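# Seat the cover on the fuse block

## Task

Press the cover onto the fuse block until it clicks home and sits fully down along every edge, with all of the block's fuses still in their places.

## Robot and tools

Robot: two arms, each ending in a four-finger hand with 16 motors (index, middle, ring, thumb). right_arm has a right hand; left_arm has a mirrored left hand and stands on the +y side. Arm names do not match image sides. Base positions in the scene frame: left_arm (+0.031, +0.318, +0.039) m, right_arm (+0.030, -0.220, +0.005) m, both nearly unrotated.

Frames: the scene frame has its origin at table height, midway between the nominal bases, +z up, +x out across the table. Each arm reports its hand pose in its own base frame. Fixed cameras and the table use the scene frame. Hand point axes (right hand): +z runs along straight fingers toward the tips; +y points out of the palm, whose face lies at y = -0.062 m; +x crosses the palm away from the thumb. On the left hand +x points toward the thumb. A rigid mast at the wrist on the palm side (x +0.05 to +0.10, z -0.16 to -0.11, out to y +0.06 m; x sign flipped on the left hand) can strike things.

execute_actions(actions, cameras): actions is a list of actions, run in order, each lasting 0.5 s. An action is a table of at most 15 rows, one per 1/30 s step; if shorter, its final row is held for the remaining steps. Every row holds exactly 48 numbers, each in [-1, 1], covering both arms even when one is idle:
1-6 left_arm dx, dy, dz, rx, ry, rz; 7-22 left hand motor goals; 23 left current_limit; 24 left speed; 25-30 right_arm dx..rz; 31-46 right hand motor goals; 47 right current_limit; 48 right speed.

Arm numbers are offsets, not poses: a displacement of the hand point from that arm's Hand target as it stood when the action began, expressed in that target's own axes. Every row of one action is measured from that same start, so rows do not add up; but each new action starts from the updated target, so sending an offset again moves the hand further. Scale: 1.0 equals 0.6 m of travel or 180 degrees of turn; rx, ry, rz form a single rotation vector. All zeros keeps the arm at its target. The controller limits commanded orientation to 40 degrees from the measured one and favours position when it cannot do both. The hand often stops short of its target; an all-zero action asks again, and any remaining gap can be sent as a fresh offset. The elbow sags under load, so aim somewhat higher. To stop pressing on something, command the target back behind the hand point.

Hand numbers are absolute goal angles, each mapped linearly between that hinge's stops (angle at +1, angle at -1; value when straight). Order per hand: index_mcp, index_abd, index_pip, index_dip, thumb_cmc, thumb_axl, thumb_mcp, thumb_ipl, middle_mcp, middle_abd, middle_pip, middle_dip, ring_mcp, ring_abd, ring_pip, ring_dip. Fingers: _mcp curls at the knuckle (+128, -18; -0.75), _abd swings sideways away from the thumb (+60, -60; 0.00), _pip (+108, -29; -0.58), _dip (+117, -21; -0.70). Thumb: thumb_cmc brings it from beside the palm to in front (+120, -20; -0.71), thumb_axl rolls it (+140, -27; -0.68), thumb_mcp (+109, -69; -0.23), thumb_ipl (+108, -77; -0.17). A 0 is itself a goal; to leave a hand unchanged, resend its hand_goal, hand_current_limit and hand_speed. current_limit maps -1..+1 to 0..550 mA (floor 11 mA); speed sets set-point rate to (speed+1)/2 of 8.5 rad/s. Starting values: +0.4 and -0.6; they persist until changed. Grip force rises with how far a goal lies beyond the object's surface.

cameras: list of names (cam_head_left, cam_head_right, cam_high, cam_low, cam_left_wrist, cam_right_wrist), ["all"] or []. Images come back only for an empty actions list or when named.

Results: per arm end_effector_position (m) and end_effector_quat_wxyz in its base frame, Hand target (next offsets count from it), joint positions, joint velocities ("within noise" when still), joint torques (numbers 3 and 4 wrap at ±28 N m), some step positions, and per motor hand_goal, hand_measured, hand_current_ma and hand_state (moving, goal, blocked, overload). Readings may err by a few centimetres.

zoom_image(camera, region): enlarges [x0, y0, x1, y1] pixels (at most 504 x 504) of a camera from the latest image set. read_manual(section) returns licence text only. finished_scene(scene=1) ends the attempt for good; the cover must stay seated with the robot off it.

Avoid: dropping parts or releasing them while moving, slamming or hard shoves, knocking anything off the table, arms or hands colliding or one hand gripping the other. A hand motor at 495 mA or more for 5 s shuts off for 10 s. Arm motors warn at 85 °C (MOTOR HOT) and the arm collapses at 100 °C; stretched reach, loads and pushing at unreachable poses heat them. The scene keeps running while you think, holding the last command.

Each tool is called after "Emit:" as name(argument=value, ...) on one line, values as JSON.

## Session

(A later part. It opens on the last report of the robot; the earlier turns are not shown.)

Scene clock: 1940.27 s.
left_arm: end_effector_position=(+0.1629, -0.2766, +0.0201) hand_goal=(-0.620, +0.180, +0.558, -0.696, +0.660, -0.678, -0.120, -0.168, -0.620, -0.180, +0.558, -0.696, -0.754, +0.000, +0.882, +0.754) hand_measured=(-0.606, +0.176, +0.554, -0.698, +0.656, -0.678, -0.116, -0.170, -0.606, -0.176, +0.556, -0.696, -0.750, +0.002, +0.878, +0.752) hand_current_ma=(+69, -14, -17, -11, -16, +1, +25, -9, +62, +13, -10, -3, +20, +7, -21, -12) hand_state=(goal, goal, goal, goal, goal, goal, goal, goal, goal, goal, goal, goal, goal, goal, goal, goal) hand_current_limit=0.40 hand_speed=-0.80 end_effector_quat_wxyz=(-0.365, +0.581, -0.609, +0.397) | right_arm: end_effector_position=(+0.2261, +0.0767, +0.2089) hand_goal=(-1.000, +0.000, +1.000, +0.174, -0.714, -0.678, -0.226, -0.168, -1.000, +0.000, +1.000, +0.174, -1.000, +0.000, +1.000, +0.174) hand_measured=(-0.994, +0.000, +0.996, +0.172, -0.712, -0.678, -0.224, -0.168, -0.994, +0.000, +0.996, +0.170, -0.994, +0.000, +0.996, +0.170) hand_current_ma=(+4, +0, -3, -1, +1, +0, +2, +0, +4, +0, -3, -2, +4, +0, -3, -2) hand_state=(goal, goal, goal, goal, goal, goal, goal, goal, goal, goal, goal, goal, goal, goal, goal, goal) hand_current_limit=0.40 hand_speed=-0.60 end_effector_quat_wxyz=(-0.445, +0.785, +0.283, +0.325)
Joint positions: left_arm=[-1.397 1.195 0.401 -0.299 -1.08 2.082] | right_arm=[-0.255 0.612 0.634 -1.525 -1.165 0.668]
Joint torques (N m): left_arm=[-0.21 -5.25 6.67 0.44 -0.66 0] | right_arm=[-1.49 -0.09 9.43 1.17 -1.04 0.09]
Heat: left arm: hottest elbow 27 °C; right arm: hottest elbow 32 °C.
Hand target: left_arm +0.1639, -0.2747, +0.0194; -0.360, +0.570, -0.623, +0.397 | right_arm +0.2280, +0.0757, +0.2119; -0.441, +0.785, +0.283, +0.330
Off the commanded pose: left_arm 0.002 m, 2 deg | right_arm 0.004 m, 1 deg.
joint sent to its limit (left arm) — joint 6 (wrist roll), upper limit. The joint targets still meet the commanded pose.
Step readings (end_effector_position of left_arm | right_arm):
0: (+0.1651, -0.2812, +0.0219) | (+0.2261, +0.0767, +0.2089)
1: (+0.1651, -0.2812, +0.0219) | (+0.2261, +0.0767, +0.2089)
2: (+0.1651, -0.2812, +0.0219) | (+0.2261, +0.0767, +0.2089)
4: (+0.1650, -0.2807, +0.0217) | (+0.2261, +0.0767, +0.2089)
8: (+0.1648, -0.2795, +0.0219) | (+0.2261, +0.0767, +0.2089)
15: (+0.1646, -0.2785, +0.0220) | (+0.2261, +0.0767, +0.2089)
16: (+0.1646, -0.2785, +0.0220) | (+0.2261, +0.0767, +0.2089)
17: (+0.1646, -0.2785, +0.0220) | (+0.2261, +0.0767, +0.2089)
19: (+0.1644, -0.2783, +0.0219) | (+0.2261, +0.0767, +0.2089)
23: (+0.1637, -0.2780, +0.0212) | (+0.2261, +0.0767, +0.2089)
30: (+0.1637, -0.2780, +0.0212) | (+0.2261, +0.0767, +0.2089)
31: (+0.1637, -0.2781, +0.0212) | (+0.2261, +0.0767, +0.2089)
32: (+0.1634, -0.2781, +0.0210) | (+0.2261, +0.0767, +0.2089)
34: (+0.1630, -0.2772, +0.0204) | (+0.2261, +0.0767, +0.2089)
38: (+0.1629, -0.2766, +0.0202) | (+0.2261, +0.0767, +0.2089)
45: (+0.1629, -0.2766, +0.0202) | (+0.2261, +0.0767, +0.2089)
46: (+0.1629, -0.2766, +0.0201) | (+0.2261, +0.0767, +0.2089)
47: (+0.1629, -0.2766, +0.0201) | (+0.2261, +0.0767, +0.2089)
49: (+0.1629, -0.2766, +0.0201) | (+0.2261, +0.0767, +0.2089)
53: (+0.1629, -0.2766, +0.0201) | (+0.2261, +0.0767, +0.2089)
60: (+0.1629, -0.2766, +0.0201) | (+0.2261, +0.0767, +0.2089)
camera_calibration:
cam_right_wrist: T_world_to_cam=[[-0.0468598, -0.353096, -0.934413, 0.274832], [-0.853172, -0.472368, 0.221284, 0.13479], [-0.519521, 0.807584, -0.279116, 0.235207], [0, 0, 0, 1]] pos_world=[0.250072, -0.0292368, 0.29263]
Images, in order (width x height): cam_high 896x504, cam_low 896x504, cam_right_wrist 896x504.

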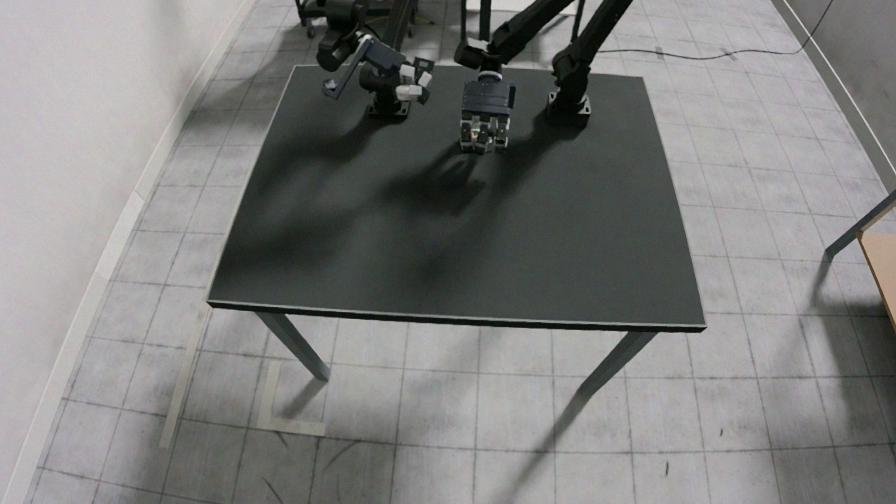

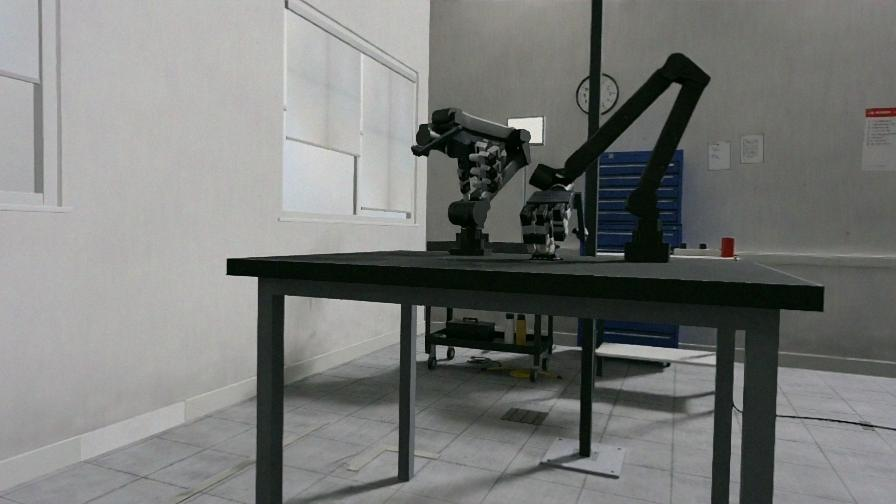

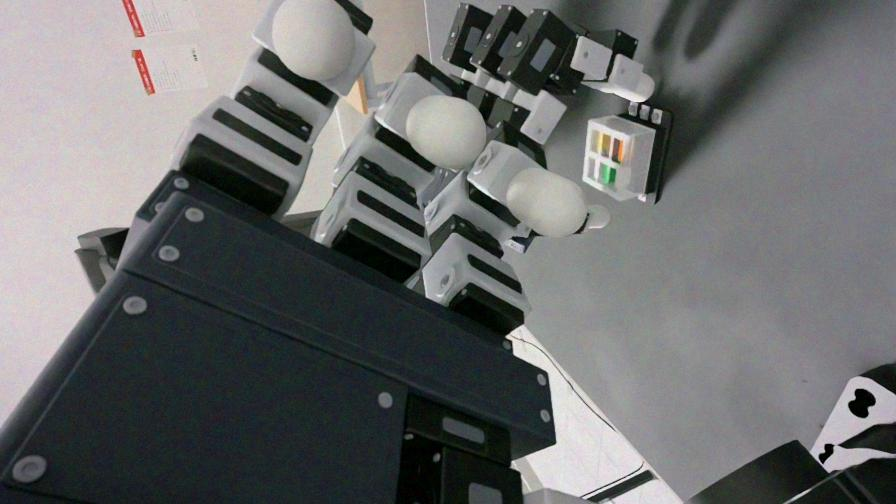

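Emit:
execute_actions(actions=[[[0.0004,-0.0603,-0.0283,0,0,0,-0.65,0.18,0.558,-0.696,0.66,-0.678,-0.14,-0.168,-0.65,-0.18,0.558,-0.696,-0.754,0,0.883,0.754,0.4,-0.6,0,0,0,0,0,0,-1,0,1,0.174,-0.714,-0.678,-0.226,-0.168,-1,0,1,0.174,-1,0,1,0.174,0.4,-0.6]],[[0.0008,-0.0905,-0.0425,0,0,0,-0.65,0.18,0.558,-0.696,0.66,-0.678,-0.14,-0.168,-0.65,-0.18,0.558,-0.696,-0.754,0,0.883,0.754,0.4,-0.6,0,0,0,0,0,0,-1,0,1,0.174,-0.714,-0.678,-0.226,-0.168,-1,0,1,0.174,-1,0,1,0.174,0.4,-0.6]],[[0.0077,0.036,-0.0767,0,-0.0065,-0.0031,0.137,0.017,-0.577,-0.696,0.66,-0.678,-0.674,-0.168,0.137,-0.017,-0.577,-0.696,-0.754,0,0.883,0.754,0.4,-0.6,0,0,0,0,0,0,-1,0,1,0.174,-0.714,-0.678,-0.226,-0.168,-1,0,1,0.174,-1,0,1,0.174,0.4,-0.6]],[[0,0,0,0,0,0,0.137,0.017,-0.577,-0.696,0.66,-0.678,-0.674,-0.168,0.137,-0.017,-0.577,-0.696,-0.754,0,0.883,0.754,0.4,-0.6,0,0,0,0,0,0,-1,0,1,0.174,-0.714,-0.678,-0.226,-0.168,-1,0,1,0.174,-1,0,1,0.174,0.4,-0.6]]], cameras=["cam_right_wrist","cam_low","cam_high"])

Emit:
zoom_image(camera="cam_right_wrist", region=[560, 60, 680, 220])

Emit:
zoom_image(camera="cam_low", region=[505, 200, 585, 270])

Emit:
zoom_image(camera="cam_high", region=[445, 80, 515, 160])

Scene clock: 2028.30 s.
left_arm: end_effector_position=(+0.1145, -0.2592, +0.1059) hand_goal=(+0.136, +0.016, -0.578, -0.696, +0.660, -0.678, -0.674, -0.168, +0.136, -0.018, -0.578, -0.696, -0.754, +0.000, +0.882, +0.754) hand_measured=(+0.134, +0.018, -0.574, -0.698, +0.656, -0.678, -0.664, -0.170, +0.134, -0.022, -0.576, -0.696, -0.750, +0.002, +0.878, +0.752) hand_current_ma=(-7, +9, +13, -10, -14, +1, +57, -6, -6, -11, +12, -3, +20, +7, -21, -12) hand_state=(goal, goal, goal, goal, goal, goal, goal, goal, goal, goal, goal, goal, goal, goal, goal, goal) hand_current_limit=0.40 hand_speed=-0.60 end_effector_quat_wxyz=(-0.372, +0.572, -0.623, +0.383) | right_arm: end_effector_position=(+0.2261, +0.0767, +0.2089) hand_goal=(-1.000, +0.000, +1.000, +0.174, -0.714, -0.678, -0.226, -0.168, -1.000, +0.000, +1.000, +0.174, -1.000, +0.000, +1.000, +0.174) hand_measured=(-0.994, +0.000, +0.996, +0.172, -0.712, -0.678, -0.224, -0.168, -0.994, +0.000, +0.996, +0.170, -0.994, +0.000, +0.996, +0.170) hand_current_ma=(+4, +0, -3, -1, +1, +0, +2, +0, +4, +0, -3, -2, +4, +0, -3, -2) hand_state=(goal, goal, goal, goal, goal, goal, goal, goal, goal, goal, goal, goal, goal, goal, goal, goal) hand_current_limit=0.40 hand_speed=-0.60 end_effector_quat_wxyz=(-0.445, +0.785, +0.283, +0.325)
Joint positions: left_arm=[-1.586 1.006 0.588 -1.063 -1.124 1.697] | right_arm=[-0.255 0.612 0.634 -1.525 -1.165 0.668]
Joint torques (N m): left_arm=[-1.14 -3.37 10.76 -0.18 -0.94 -0.15] | right_arm=[-1.55 -0.21 9.43 1.18 -1.04 0.08]
Heat: left arm: hottest elbow 28 °C; right arm: hottest elbow 32 °C.
Hand target: left_arm +0.1129, -0.2750, +0.1195; -0.364, +0.577, -0.616, +0.393 | right_arm +0.2280, +0.0757, +0.2119; -0.441, +0.785, +0.283, +0.330
Off the commanded pose: left_arm 0.021 m, 2 deg | right_arm 0.004 m, 1 deg.
Step readings (end_effector_position of left_arm | right_arm):
0: (+0.1629, -0.2766, +0.0201) | (+0.2261, +0.0767, +0.2089)
1: (+0.1628, -0.2761, +0.0199) | (+0.2261, +0.0767, +0.2089)
2: (+0.1624, -0.2737, +0.0196) | (+0.2261, +0.0767, +0.2089)
4: (+0.1610, -0.2658, +0.0211) | (+0.2261, +0.0767, +0.2089)
8: (+0.1600, -0.2601, +0.0326) | (+0.2261, +0.0767, +0.2089)
15: (+0.1605, -0.2626, +0.0433) | (+0.2261, +0.0767, +0.2089)
16: (+0.1604, -0.2618, +0.0433) | (+0.2261, +0.0767, +0.2089)
17: (+0.1600, -0.2598, +0.0443) | (+0.2261, +0.0767, +0.2089)
19: (+0.1598, -0.2569, +0.0529) | (+0.2261, +0.0767, +0.2089)
23: (+0.1621, -0.2644, +0.0840) | (+0.2261, +0.0767, +0.2089)
30: (+0.1624, -0.2667, +0.1031) | (+0.2261, +0.0767, +0.2089)
31: (+0.1619, -0.2653, +0.1025) | (+0.2261, +0.0767, +0.2089)
32: (+0.1604, -0.2633, +0.1023) | (+0.2261, +0.0767, +0.2089)
34: (+0.1494, -0.2594, +0.1002) | (+0.2261, +0.0767, +0.2089)
38: (+0.1233, -0.2577, +0.0967) | (+0.2261, +0.0767, +0.2089)
45: (+0.1159, -0.2562, +0.1044) | (+0.2261, +0.0767, +0.2089)
46: (+0.1157, -0.2568, +0.1053) | (+0.2261, +0.0767, +0.2089)
47: (+0.1155, -0.2575, +0.1060) | (+0.2261, +0.0767, +0.2089)
49: (+0.1152, -0.2581, +0.1062) | (+0.2261, +0.0767, +0.2089)
53: (+0.1144, -0.2579, +0.1051) | (+0.2261, +0.0767, +0.2089)
60: (+0.1146, -0.2582, +0.1054) | (+0.2261, +0.0767, +0.2089)
camera_calibration:
cam_right_wrist: T_world_to_cam=[[-0.0468598, -0.353096, -0.934413, 0.274832], [-0.853172, -0.472368, 0.221284, 0.13479], [-0.519521, 0.807584, -0.279116, 0.235207], [0, 0, 0, 1]] pos_world=[0.250072, -0.0292368, 0.29263]
Images, in order (width x height): cam_high 896x504, cam_low 896x504, cam_right_wrist 896x504.

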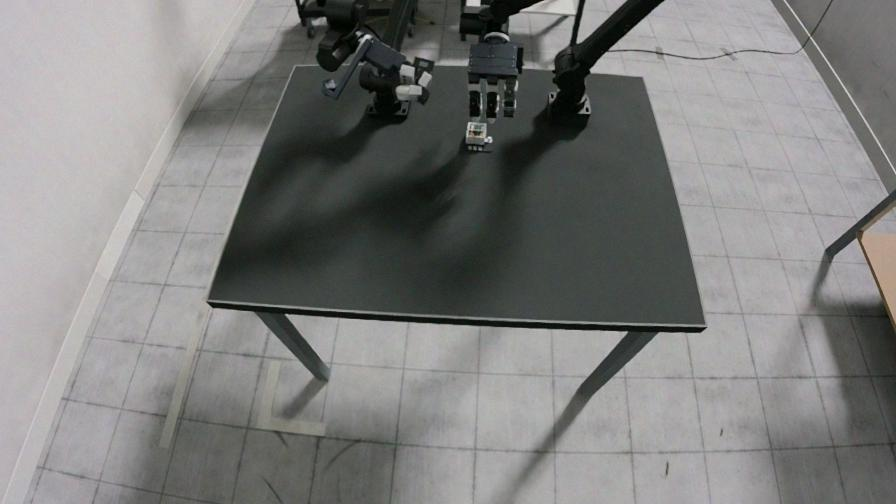

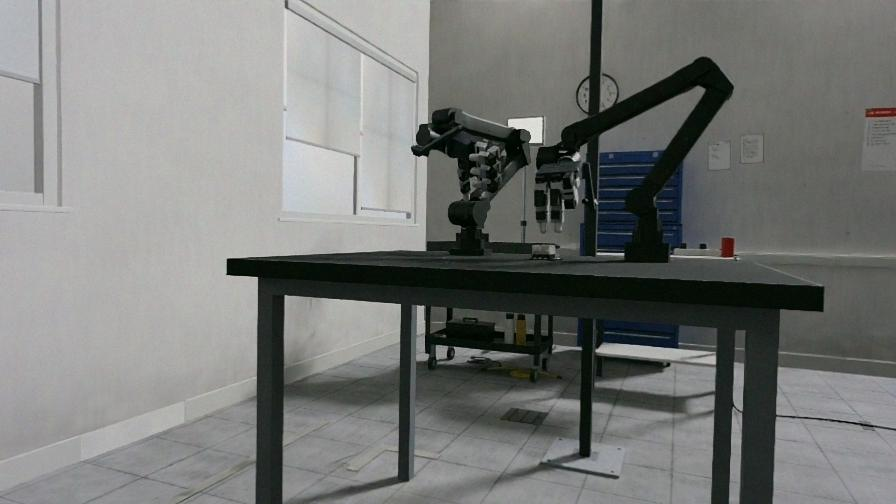

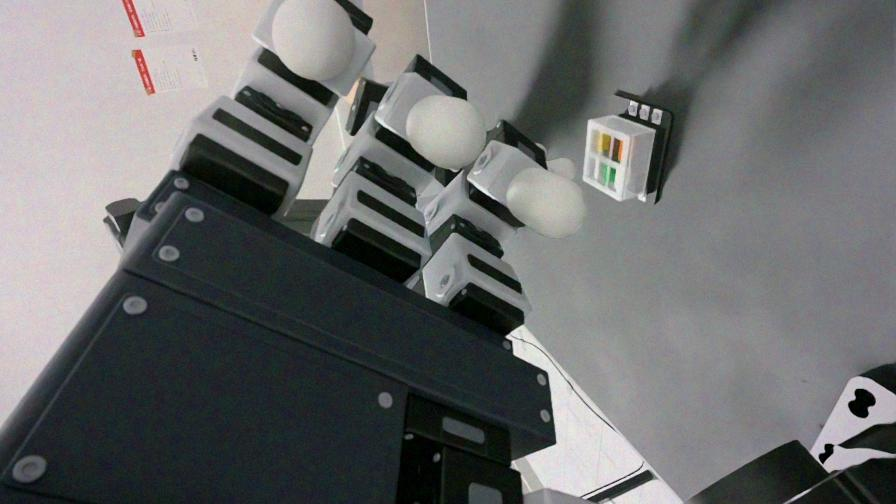

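Scaled by 3.150 from the camera's 896x504 image, which has a finer 1280x720 frame.

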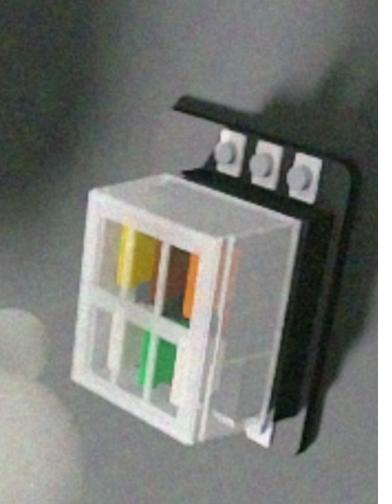

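Scaled by 6.300 from the camera's 896x504 image, which has a finer 1280x720 frame.

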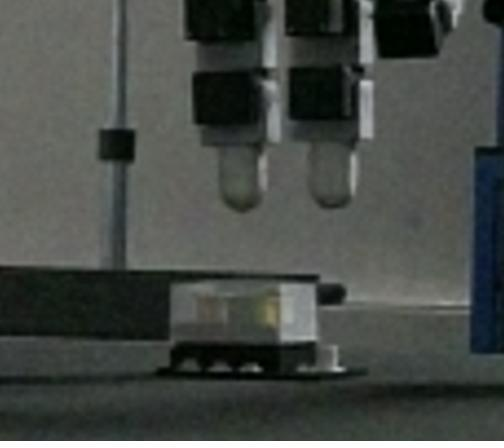

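Scaled by 6.300 from the camera's 896x504 image, which has a finer 1280x720 frame.

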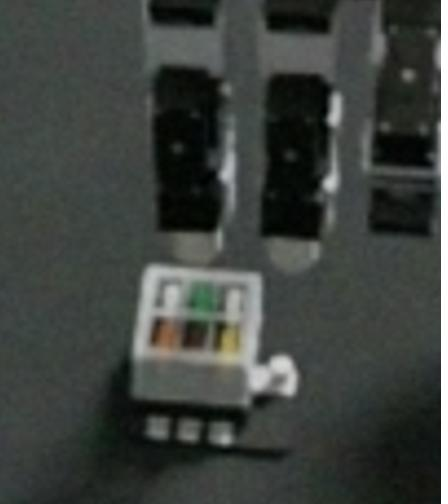

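Emit:
execute_actions(actions=[[[0.0057,0.0512,0.034,0,0,0,0.137,0.017,-0.577,-0.696,0.66,-0.678,-0.674,-0.168,0.137,-0.017,-0.577,-0.696,-0.754,0,0.883,0.754,0.4,-0.6,0,0,0,0,0,0,-1,0,1,0.174,-0.714,-0.678,-0.226,-0.168,-1,0,1,0.174,-1,0,1,0.174,0.4,-0.6]],[[0,0,0,0,0,0,0.137,0.017,-0.577,-0.696,0.66,-0.678,-0.674,-0.168,0.137,-0.017,-0.577,-0.696,-0.754,0,0.883,0.754,0.4,-0.6,0,0,0,0,0,0,-1,0,1,0.174,-0.714,-0.678,-0.226,-0.168,-1,0,1,0.174,-1,0,1,0.174,0.4,-0.6]]], cameras=["cam_right_wrist","cam_low","cam_high"])

Emit:
zoom_image(camera="cam_right_wrist", region=[540, 60, 680, 220])

Emit:
zoom_image(camera="cam_low", region=[505, 200, 585, 270])

Emit:
zoom_image(camera="cam_high", region=[445, 80, 515, 160])

Scene clock: 2077.83 s.
left_arm: end_effector_position=(+0.1158, -0.2782, +0.0858) hand_goal=(+0.136, +0.016, -0.578, -0.696, +0.660, -0.678, -0.674, -0.168, +0.136, -0.018, -0.578, -0.696, -0.754, +0.000, +0.882, +0.754) hand_measured=(+0.134, +0.018, -0.574, -0.698, +0.658, -0.678, -0.664, -0.170, +0.134, -0.020, -0.576, -0.696, -0.750, +0.002, +0.878, +0.752) hand_current_ma=(-5, +9, +12, -10, -11, +1, +56, -5, -4, -9, +11, -3, +20, +7, -21, -12) hand_state=(goal, goal, goal, goal, goal, goal, goal, goal, goal, goal, goal, goal, goal, goal, goal, goal) hand_current_limit=0.40 hand_speed=-0.60 end_effector_quat_wxyz=(-0.360, +0.579, -0.615, +0.396) | right_arm: end_effector_position=(+0.2261, +0.0767, +0.2089) hand_goal=(-1.000, +0.000, +1.000, +0.174, -0.714, -0.678, -0.226, -0.168, -1.000, +0.000, +1.000, +0.174, -1.000, +0.000, +1.000, +0.174) hand_measured=(-0.994, +0.000, +0.996, +0.172, -0.712, -0.678, -0.224, -0.168, -0.994, +0.000, +0.996, +0.170, -0.994, +0.000, +0.996, +0.170) hand_current_ma=(+4, +0, -3, -1, +1, +0, +2, +0, +4, +0, -3, -2, +4, +0, -3, -2) hand_state=(goal, goal, goal, goal, goal, goal, goal, goal, goal, goal, goal, goal, goal, goal, goal, goal) hand_current_limit=0.40 hand_speed=-0.60 end_effector_quat_wxyz=(-0.445, +0.785, +0.283, +0.325)
Joint positions: left_arm=[-1.581 1.073 0.564 -0.919 -1.126 1.71] | right_arm=[-0.255 0.612 0.634 -1.525 -1.165 0.668]
Joint torques (N m): left_arm=[0.26 -3.96 7.32 0.95 -0.81 0.1] | right_arm=[-1.49 -0.15 9.42 1.17 -1.04 0.09]
Heat: left arm: hottest elbow 33 °C; right arm: hottest elbow 32 °C.
Hand target: left_arm +0.1180, -0.2789, +0.0830; -0.364, +0.577, -0.616, +0.393 | right_arm +0.2280, +0.0757, +0.2119; -0.441, +0.785, +0.283, +0.330
Off the commanded pose: left_arm 0.004 m, 1 deg | right_arm 0.004 m, 1 deg.
Step readings (end_effector_position of left_arm | right_arm):
0: (+0.1145, -0.2592, +0.1059) | (+0.2261, +0.0767, +0.2089)
1: (+0.1145, -0.2592, +0.1059) | (+0.2261, +0.0767, +0.2089)
2: (+0.1146, -0.2602, +0.1055) | (+0.2261, +0.0767, +0.2089)
4: (+0.1146, -0.2664, +0.1032) | (+0.2261, +0.0767, +0.2089)
8: (+0.1145, -0.2753, +0.0927) | (+0.2261, +0.0767, +0.2089)
15: (+0.1154, -0.2769, +0.0856) | (+0.2261, +0.0767, +0.2089)
16: (+0.1155, -0.2774, +0.0857) | (+0.2261, +0.0767, +0.2089)
17: (+0.1156, -0.2777, +0.0857) | (+0.2261, +0.0767, +0.2089)
19: (+0.1157, -0.2780, +0.0858) | (+0.2261, +0.0767, +0.2089)
23: (+0.1157, -0.2782, +0.0858) | (+0.2261, +0.0767, +0.2089)
30: (+0.1158, -0.2783, +0.0858) | (+0.2261, +0.0767, +0.2089)
camera_calibration:
cam_right_wrist: T_world_to_cam=[[-0.0468598, -0.353096, -0.934413, 0.274832], [-0.853172, -0.472368, 0.221284, 0.13479], [-0.519521, 0.807584, -0.279116, 0.235207], [0, 0, 0, 1]] pos_world=[0.250072, -0.0292368, 0.29263]
Images, in order (width x height): cam_high 896x504, cam_low 896x504, cam_right_wrist 896x504.

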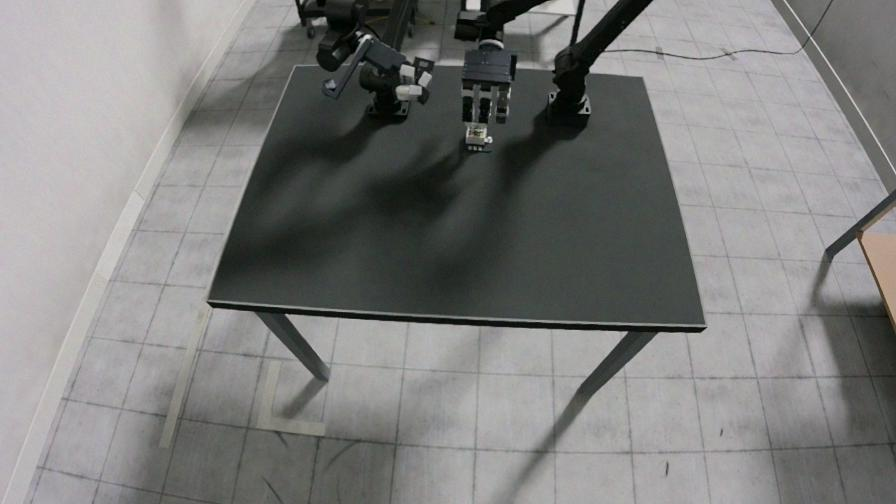

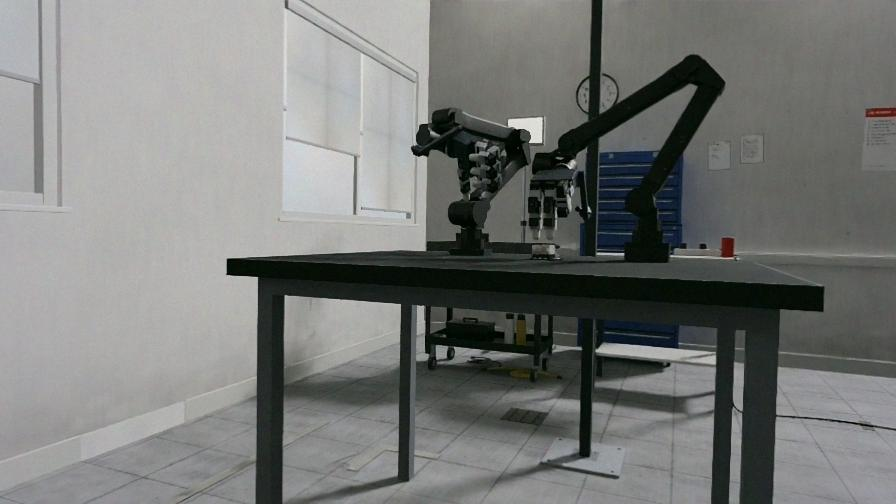

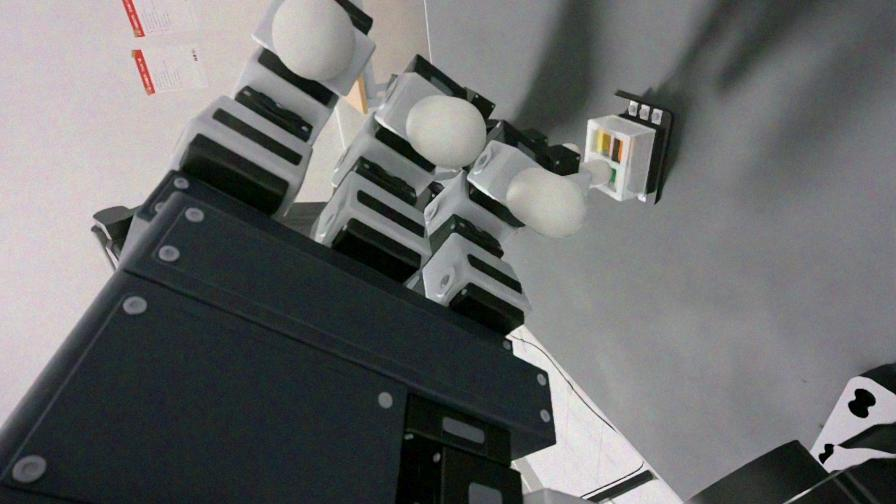

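Scaled by 3.150 from the camera's 896x504 image, which has a finer 1280x720 frame.

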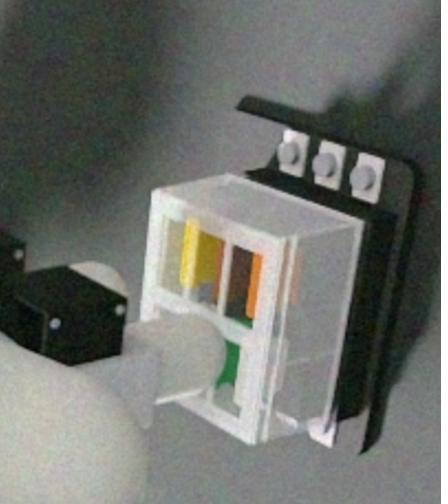

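Scaled by 6.300 from the camera's 896x504 image, which has a finer 1280x720 frame.

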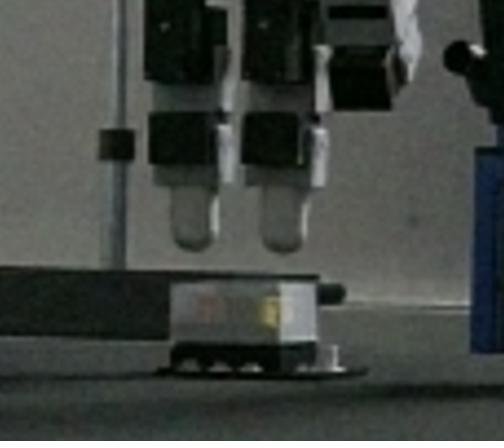

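Scaled by 6.300 from the camera's 896x504 image, which has a finer 1280x720 frame.

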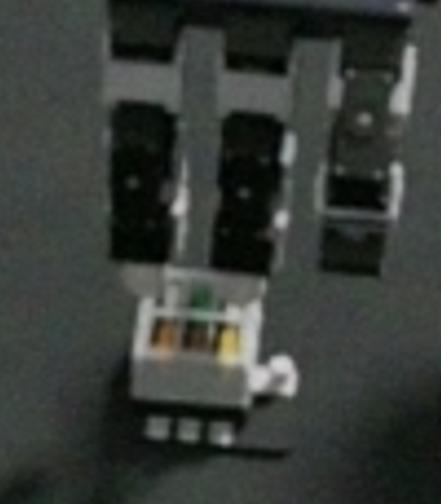

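Emit:
execute_actions(actions=[[[-0.0048,0.0174,0.009,0,0,0,0.137,0.017,-0.577,-0.696,0.66,-0.678,-0.674,-0.168,0.137,-0.017,-0.577,-0.696,-0.754,0,0.883,0.754,0.4,-0.6,0,0,0,0,0,0,-1,0,1,0.174,-0.714,-0.678,-0.226,-0.168,-1,0,1,0.174,-1,0,1,0.174,0.4,-0.6]],[[0,0,0,0,0,0,0.137,0.017,-0.577,-0.696,0.66,-0.678,-0.674,-0.168,0.137,-0.017,-0.577,-0.696,-0.754,0,0.883,0.754,0.6,-0.6,0,0,0,0,0,0,-1,0,1,0.174,-0.714,-0.678,-0.226,-0.168,-1,0,1,0.174,-1,0,1,0.174,0.4,-0.6]]], cameras=["cam_right_wrist","cam_low","cam_high"])

Emit:
zoom_image(camera="cam_right_wrist", region=[560, 60, 680, 220])

Emit:
zoom_image(camera="cam_low", region=[505, 200, 585, 270])

Emit:
zoom_image(camera="cam_high", region=[445, 80, 515, 160])

Scene clock: 2099.63 s.
left_arm: end_effector_position=(+0.1164, -0.2757, +0.0741) hand_goal=(+0.136, +0.016, -0.578, -0.696, +0.660, -0.678, -0.674, -0.168, +0.136, -0.018, -0.578, -0.696, -0.754, +0.000, +0.882, +0.754) hand_measured=(+0.134, +0.018, -0.574, -0.698, +0.658, -0.678, -0.664, -0.170, +0.134, -0.020, -0.576, -0.696, -0.750, +0.002, +0.878, +0.752) hand_current_ma=(-5, +9, +12, -10, -11, +1, +56, -5, -4, -9, +11, -3, +20, +7, -21, -12) hand_state=(goal, goal, goal, goal, goal, goal, goal, goal, goal, goal, goal, goal, goal, goal, goal, goal) hand_current_limit=0.60 hand_speed=-0.60 end_effector_quat_wxyz=(-0.360, +0.579, -0.615, +0.397) | right_arm: end_effector_position=(+0.2261, +0.0767, +0.2089) hand_goal=(-1.000, +0.000, +1.000, +0.174, -0.714, -0.678, -0.226, -0.168, -1.000, +0.000, +1.000, +0.174, -1.000, +0.000, +1.000, +0.174) hand_measured=(-0.994, +0.000, +0.996, +0.172, -0.712, -0.678, -0.224, -0.168, -0.994, +0.000, +0.996, +0.170, -0.994, +0.000, +0.996, +0.170) hand_current_ma=(+4, +0, -3, -1, +1, +0, +2, +0, +4, +0, -3, -2, +4, +0, -3, -2) hand_state=(goal, goal, goal, goal, goal, goal, goal, goal, goal, goal, goal, goal, goal, goal, goal, goal) hand_current_limit=0.40 hand_speed=-0.60 end_effector_quat_wxyz=(-0.445, +0.785, +0.283, +0.325)
Joint positions: left_arm=[-1.579 1.086 0.536 -0.873 -1.126 1.716] | right_arm=[-0.255 0.612 0.634 -1.525 -1.165 0.668]
Joint torques (N m): left_arm=[0.26 -3.96 7.19 0.98 -0.8 0.1] | right_arm=[-1.49 -0.09 9.43 1.2 -1.04 0.09]
Heat: left arm: hottest elbow 31 °C; right arm: hottest elbow 32 °C.
Hand target: left_arm +0.1186, -0.2762, +0.0712; -0.364, +0.577, -0.616, +0.393 | right_arm +0.2280, +0.0757, +0.2119; -0.441, +0.785, +0.283, +0.330
Off the commanded pose: left_arm 0.004 m, 1 deg | right_arm 0.004 m, 1 deg.
Step readings (end_effector_position of left_arm | right_arm):
0: (+0.1158, -0.2782, +0.0858) | (+0.2261, +0.0767, +0.2089)
1: (+0.1158, -0.2783, +0.0858) | (+0.2261, +0.0767, +0.2089)
2: (+0.1158, -0.2787, +0.0853) | (+0.2261, +0.0767, +0.2089)
4: (+0.1158, -0.2787, +0.0831) | (+0.2261, +0.0767, +0.2089)
8: (+0.1160, -0.2754, +0.0762) | (+0.2261, +0.0767, +0.2089)
15: (+0.1164, -0.2753, +0.0741) | (+0.2261, +0.0767, +0.2089)
16: (+0.1164, -0.2754, +0.0741) | (+0.2261, +0.0767, +0.2089)
17: (+0.1164, -0.2756, +0.0741) | (+0.2261, +0.0767, +0.2089)
19: (+0.1164, -0.2756, +0.0741) | (+0.2261, +0.0767, +0.2089)
23: (+0.1164, -0.2756, +0.0741) | (+0.2261, +0.0767, +0.2089)
30: (+0.1164, -0.2756, +0.0741) | (+0.2261, +0.0767, +0.2089)
camera_calibration:
cam_right_wrist: T_world_to_cam=[[-0.0468598, -0.353096, -0.934413, 0.274832], [-0.853172, -0.472368, 0.221284, 0.13479], [-0.519521, 0.807584, -0.279116, 0.235207], [0, 0, 0, 1]] pos_world=[0.250072, -0.0292368, 0.29263]
Images, in order (width x height): cam_high 896x504, cam_low 896x504, cam_right_wrist 896x504.

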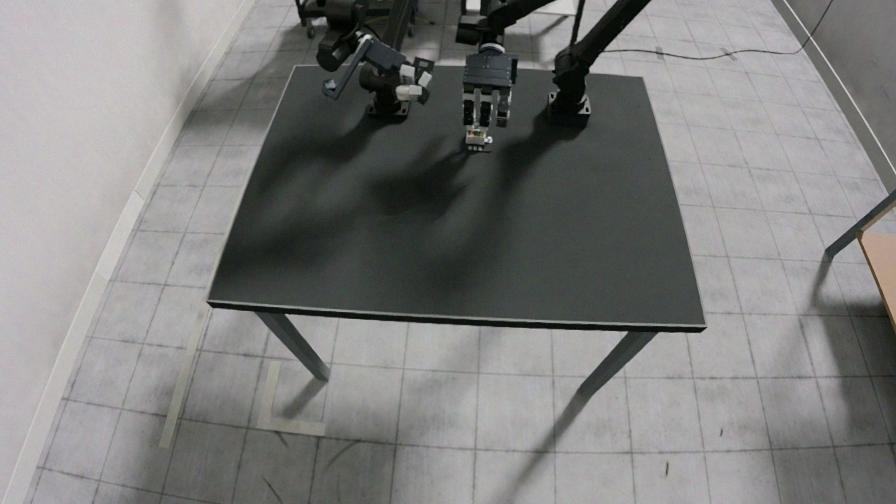

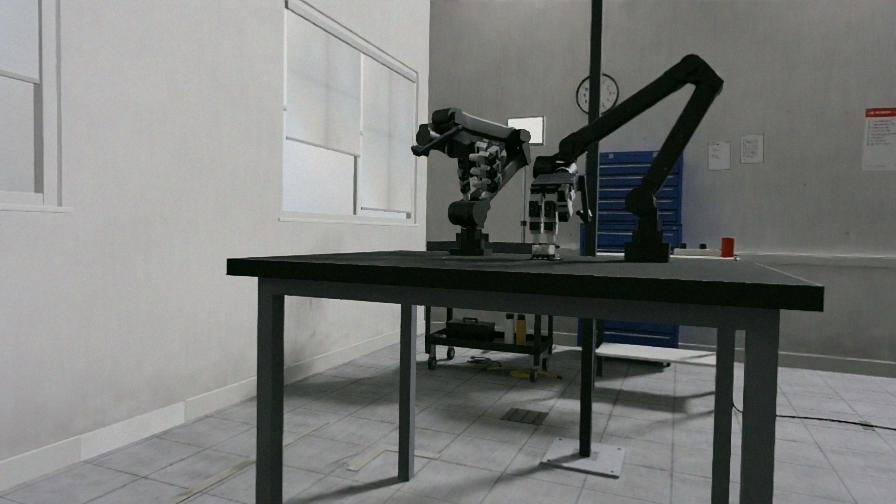

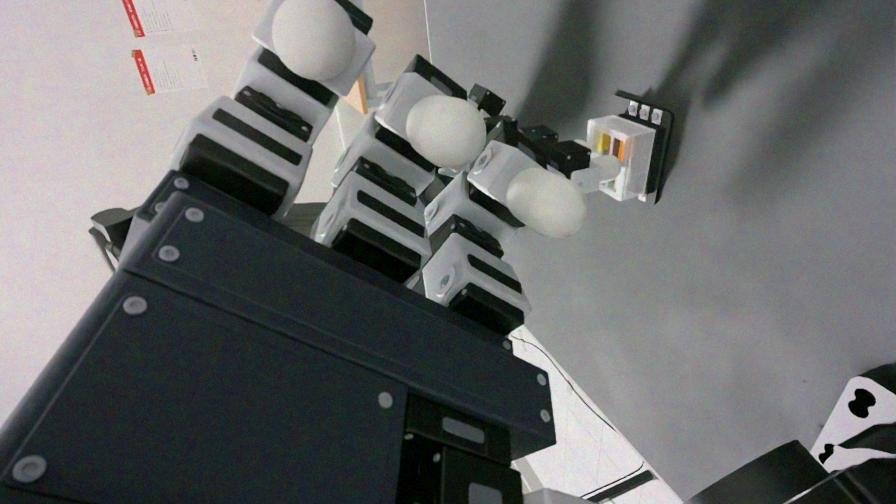

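Scaled by 3.150 from the camera's 896x504 image, which has a finer 1280x720 frame.

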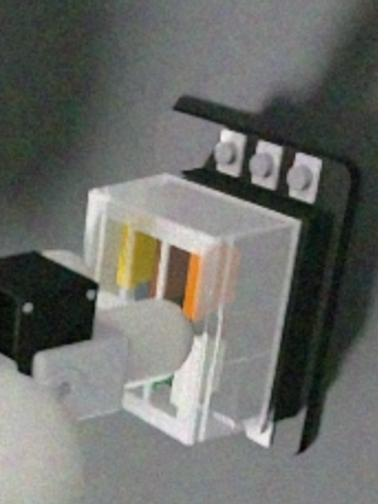

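Scaled by 6.300 from the camera's 896x504 image, which has a finer 1280x720 frame.

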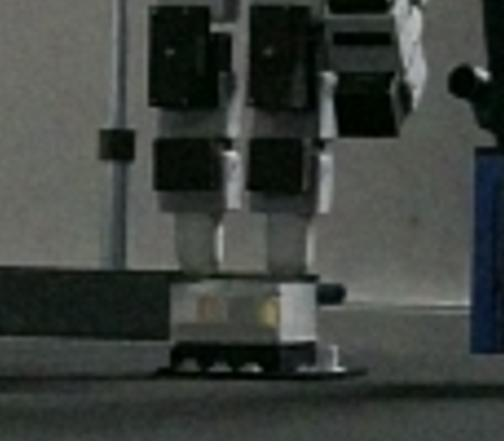

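Scaled by 6.300 from the camera's 896x504 image, which has a finer 1280x720 frame.

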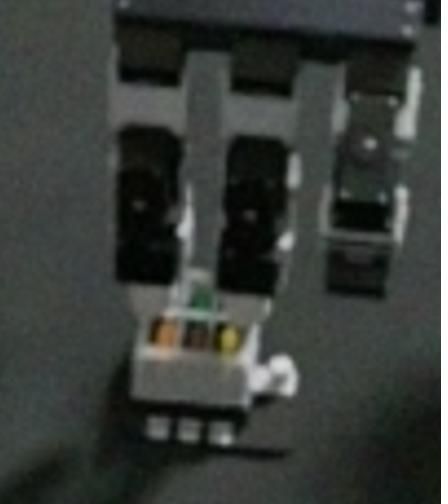

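Emit:
execute_actions(actions=[[[0,0.0121,0.0057,0,0,0,0.137,0.017,-0.577,-0.696,0.66,-0.678,-0.674,-0.168,0.137,-0.017,-0.577,-0.696,-0.754,0,0.883,0.754,0.6,-0.6,0,0,0,0,0,0,-1,0,1,0.174,-0.714,-0.678,-0.226,-0.168,-1,0,1,0.174,-1,0,1,0.174,0.4,-0.6]],[[0,0,0,0,0,0,0.137,0.017,-0.577,-0.696,0.66,-0.678,-0.674,-0.168,0.137,-0.017,-0.577,-0.696,-0.754,0,0.883,0.754,0.6,-0.6,0,0,0,0,0,0,-1,0,1,0.174,-0.714,-0.678,-0.226,-0.168,-1,0,1,0.174,-1,0,1,0.174,0.4,-0.6]]], cameras=["cam_right_wrist","cam_low","cam_high"])

Emit:
zoom_image(camera="cam_right_wrist", region=[560, 60, 680, 220])

Emit:
zoom_image(camera="cam_low", region=[505, 200, 585, 270])

Scene clock: 2124.90 s.
left_arm: end_effector_position=(+0.1175, -0.2785, +0.0728) hand_goal=(+0.136, +0.016, -0.578, -0.696, +0.660, -0.678, -0.674, -0.168, +0.136, -0.018, -0.578, -0.696, -0.754, +0.000, +0.882, +0.754) hand_measured=(+0.136, +0.018, -0.574, -0.698, +0.658, -0.678, -0.664, -0.170, +0.144, -0.006, -0.574, -0.694, -0.750, +0.002, +0.878, +0.752) hand_current_ma=(-4, +9, +12, -10, -11, +1, +56, -5, +40, +42, +17, +6, +20, +7, -21, -12) hand_state=(goal, goal, goal, goal, goal, goal, goal, goal, goal, goal, goal, goal, goal, goal, goal, goal) hand_current_limit=0.60 hand_speed=-0.60 end_effector_quat_wxyz=(-0.360, +0.578, -0.613, +0.401) | right_arm: end_effector_position=(+0.2261, +0.0767, +0.2089) hand_goal=(-1.000, +0.000, +1.000, +0.174, -0.714, -0.678, -0.226, -0.168, -1.000, +0.000, +1.000, +0.174, -1.000, +0.000, +1.000, +0.174) hand_measured=(-0.994, +0.000, +0.996, +0.172, -0.712, -0.678, -0.224, -0.168, -0.994, +0.000, +0.996, +0.170, -0.994, +0.000, +0.996, +0.170) hand_current_ma=(+4, +0, -3, -1, +1, +0, +2, +0, +4, +0, -3, -2, +4, +0, -3, -2) hand_state=(goal, goal, goal, goal, goal, goal, goal, goal, goal, goal, goal, goal, goal, goal, goal, goal) hand_current_limit=0.40 hand_speed=-0.60 end_effector_quat_wxyz=(-0.445, +0.785, +0.283, +0.325)
Joint positions: left_arm=[-1.578 1.094 0.533 -0.848 -1.132 1.726] | right_arm=[-0.255 0.612 0.634 -1.525 -1.165 0.668]
Joint torques (N m): left_arm=[0.21 -3.43 6.37 1.16 -0.56 0] | right_arm=[-1.49 -0.15 9.43 1.17 -1.04 0.09]
Heat: left arm: hottest elbow 30 °C; right arm: hottest elbow 32 °C.
Hand target: left_arm +0.1187, -0.2762, +0.0632; -0.364, +0.577, -0.616, +0.393 | right_arm +0.2280, +0.0757, +0.2119; -0.441, +0.785, +0.283, +0.330
Off the commanded pose: left_arm 0.010 m, 1 deg | right_arm 0.004 m, 1 deg.
Step readings (end_effector_position of left_arm | right_arm):
0: (+0.1164, -0.2757, +0.0741) | (+0.2261, +0.0767, +0.2089)
1: (+0.1164, -0.2757, +0.0741) | (+0.2261, +0.0767, +0.2089)
2: (+0.1164, -0.2759, +0.0739) | (+0.2261, +0.0767, +0.2089)
4: (+0.1167, -0.2766, +0.0729) | (+0.2261, +0.0767, +0.2089)
8: (+0.1174, -0.2780, +0.0728) | (+0.2261, +0.0767, +0.2089)
15: (+0.1175, -0.2785, +0.0728) | (+0.2261, +0.0767, +0.2089)
16: (+0.1175, -0.2784, +0.0728) | (+0.2261, +0.0767, +0.2089)
17: (+0.1175, -0.2785, +0.0728) | (+0.2261, +0.0767, +0.2089)
19: (+0.1175, -0.2785, +0.0728) | (+0.2261, +0.0767, +0.2089)
23: (+0.1175, -0.2785, +0.0728) | (+0.2261, +0.0767, +0.2089)
30: (+0.1175, -0.2785, +0.0728) | (+0.2261, +0.0767, +0.2089)
camera_calibration:
cam_right_wrist: T_world_to_cam=[[-0.0468598, -0.353096, -0.934413, 0.274832], [-0.853172, -0.472368, 0.221284, 0.13479], [-0.519521, 0.807584, -0.279116, 0.235207], [0, 0, 0, 1]] pos_world=[0.250072, -0.0292368, 0.29263]
Images, in order (width x height): cam_high 896x504, cam_low 896x504, cam_right_wrist 896x504.

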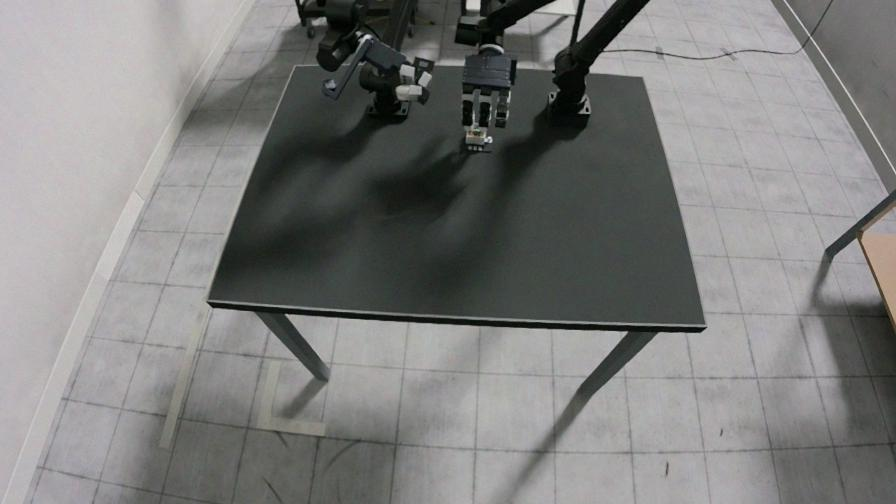

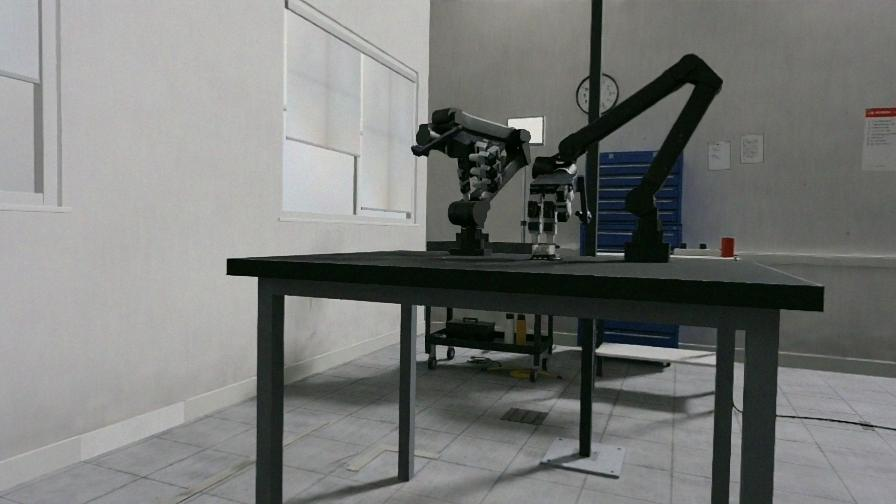

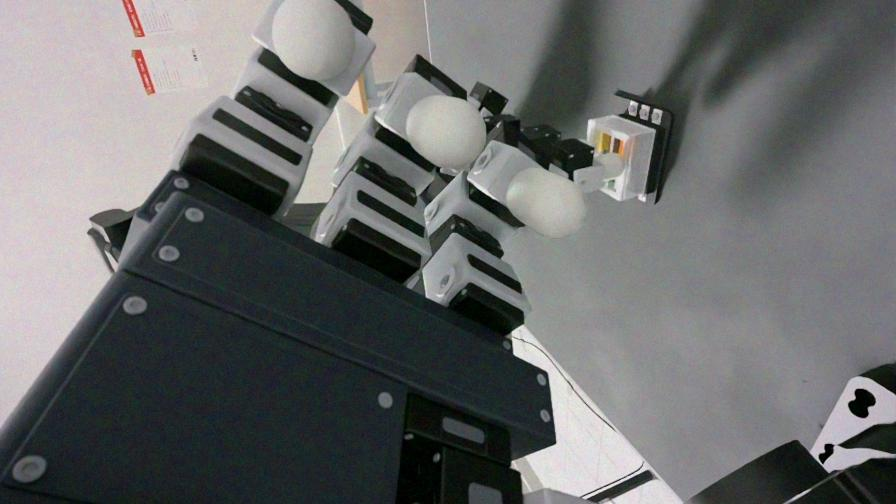

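Scaled by 3.150 from the camera's 896x504 image, which has a finer 1280x720 frame.

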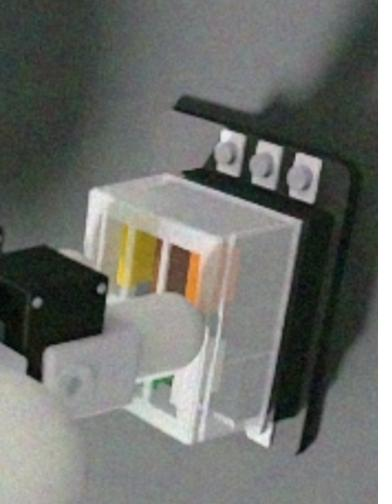

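Scaled by 6.300 from the camera's 896x504 image, which has a finer 1280x720 frame.

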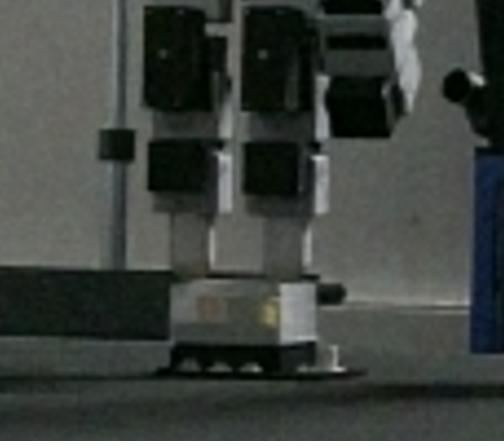

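Emit:
execute_actions(actions=[[[-0.010,0.0243,0.007,0,0,0.0123,0.137,0.017,-0.577,-0.696,0.66,-0.678,-0.674,-0.168,0.137,-0.017,-0.577,-0.696,-0.754,0,0.883,0.754,0.6,-0.6,0,0,0,0,0,0,-1,0,1,0.174,-0.714,-0.678,-0.226,-0.168,-1,0,1,0.174,-1,0,1,0.174,0.4,-0.6]],[[0,0,0,0,0,0,0.137,0.017,-0.577,-0.696,0.66,-0.678,-0.674,-0.168,0.137,-0.017,-0.577,-0.696,-0.754,0,0.883,0.754,0.6,-0.6,0,0,0,0,0,0,-1,0,1,0.174,-0.714,-0.678,-0.226,-0.168,-1,0,1,0.174,-1,0,1,0.174,0.4,-0.6]]], cameras=["cam_right_wrist","cam_low"])

Emit:
zoom_image(camera="cam_right_wrist", region=[560, 60, 680, 220])

Emit:
zoom_image(camera="cam_low", region=[505, 200, 585, 270])

Scene clock: 2150.77 s.
left_arm: end_effector_position=(+0.1205, -0.2790, +0.0710) hand_goal=(+0.136, +0.016, -0.578, -0.696, +0.660, -0.678, -0.674, -0.168, +0.136, -0.018, -0.578, -0.696, -0.754, +0.000, +0.882, +0.754) hand_measured=(+0.136, +0.018, -0.574, -0.698, +0.658, -0.678, -0.664, -0.170, +0.160, +0.000, -0.564, -0.688, -0.750, +0.002, +0.878, +0.752) hand_current_ma=(-4, +9, +12, -10, -11, +1, +56, -5, +112, +69, +64, +35, +20, +7, -21, -12) hand_state=(goal, goal, goal, goal, goal, goal, goal, goal, blocked, goal, goal, goal, goal, goal, goal, goal) hand_current_limit=0.60 hand_speed=-0.60 end_effector_quat_wxyz=(-0.367, +0.570, -0.612, +0.407) | right_arm: end_effector_position=(+0.2261, +0.0767, +0.2089) hand_goal=(-1.000, +0.000, +1.000, +0.174, -0.714, -0.678, -0.226, -0.168, -1.000, +0.000, +1.000, +0.174, -1.000, +0.000, +1.000, +0.174) hand_measured=(-0.994, +0.000, +0.996, +0.172, -0.712, -0.678, -0.224, -0.168, -0.994, +0.000, +0.996, +0.170, -0.994, +0.000, +0.996, +0.170) hand_current_ma=(+4, +0, -3, -1, +1, +0, +2, +0, +4, +0, -3, -2, +4, +0, -3, -2) hand_state=(goal, goal, goal, goal, goal, goal, goal, goal, goal, goal, goal, goal, goal, goal, goal, goal) hand_current_limit=0.40 hand_speed=-0.60 end_effector_quat_wxyz=(-0.445, +0.785, +0.283, +0.325)
Joint positions: left_arm=[-1.578 1.102 0.525 -0.817 -1.153 1.75] | right_arm=[-0.255 0.612 0.634 -1.525 -1.165 0.668]
Joint torques (N m): left_arm=[-0.5 -2.49 5.03 1.13 0.1 -0.04] | right_arm=[-1.49 -0.15 9.43 1.2 -1.04 0.09]
Heat: left arm: hottest elbow 28 °C; right arm: hottest elbow 32 °C.
Hand target: left_arm +0.1167, -0.2701, +0.0482; -0.372, +0.565, -0.627, +0.386 | right_arm +0.2280, +0.0757, +0.2119; -0.441, +0.785, +0.283, +0.330
Off the commanded pose: left_arm 0.025 m, 3 deg | right_arm 0.004 m, 1 deg.
Step readings (end_effector_position of left_arm | right_arm):
0: (+0.1175, -0.2785, +0.0728) | (+0.2261, +0.0767, +0.2089)
1: (+0.1175, -0.2784, +0.0725) | (+0.2261, +0.0767, +0.2089)
2: (+0.1179, -0.2782, +0.0723) | (+0.2261, +0.0767, +0.2089)
4: (+0.1190, -0.2781, +0.0716) | (+0.2261, +0.0767, +0.2089)
8: (+0.1204, -0.2787, +0.0711) | (+0.2261, +0.0767, +0.2089)
15: (+0.1205, -0.2790, +0.0710) | (+0.2261, +0.0767, +0.2089)
16: (+0.1205, -0.2791, +0.0710) | (+0.2261, +0.0767, +0.2089)
17: (+0.1205, -0.2790, +0.0710) | (+0.2261, +0.0767, +0.2089)
19: (+0.1205, -0.2790, +0.0710) | (+0.2261, +0.0767, +0.2089)
23: (+0.1205, -0.2791, +0.0710) | (+0.2261, +0.0767, +0.2089)
30: (+0.1205, -0.2790, +0.0710) | (+0.2261, +0.0767, +0.2089)
camera_calibration:
cam_right_wrist: T_world_to_cam=[[-0.0468598, -0.353096, -0.934413, 0.274832], [-0.853172, -0.472368, 0.221284, 0.13479], [-0.519521, 0.807584, -0.279116, 0.235207], [0, 0, 0, 1]] pos_world=[0.250072, -0.0292368, 0.29263]
Images, in order (width x height): cam_low 896x504, cam_right_wrist 896x504.

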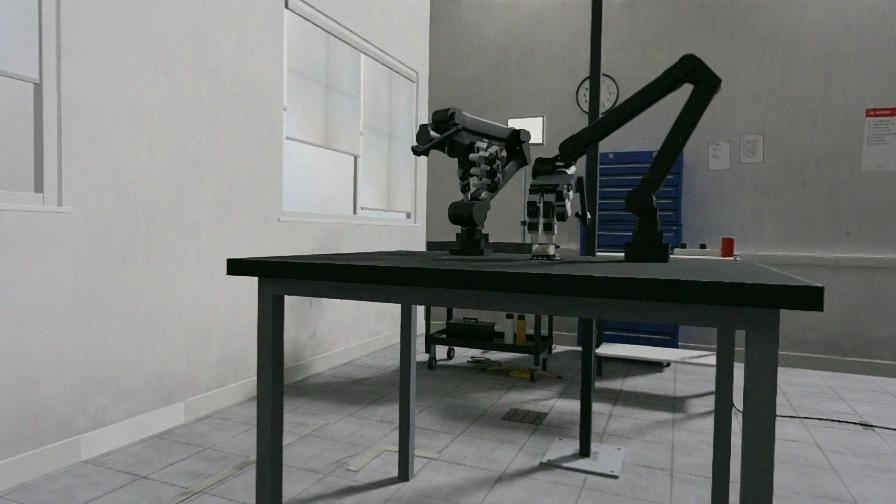

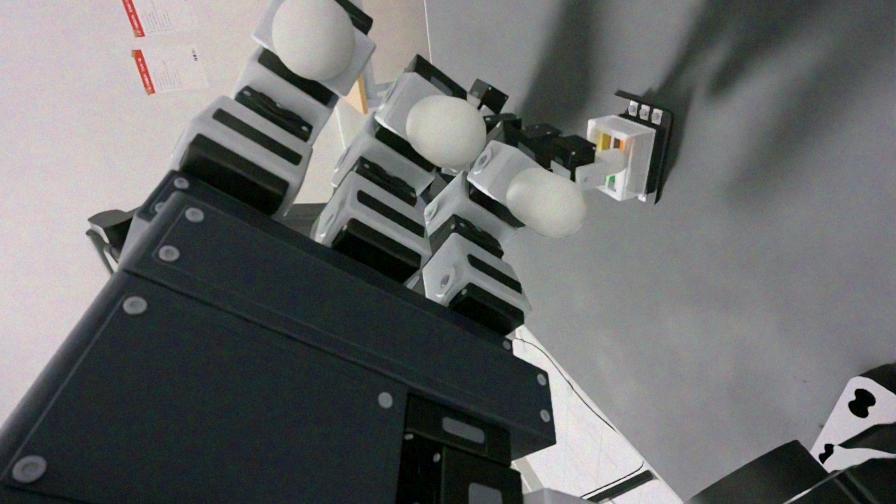

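Scaled by 3.150 from the camera's 896x504 image, which has a finer 1280x720 frame.

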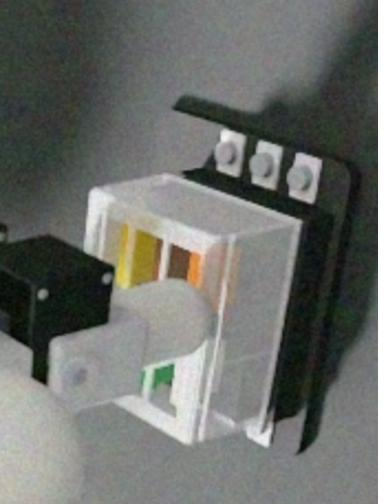

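Scaled by 6.300 from the camera's 896x504 image, which has a finer 1280x720 frame.

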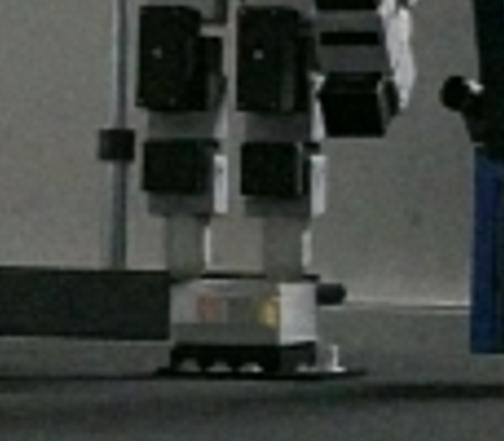

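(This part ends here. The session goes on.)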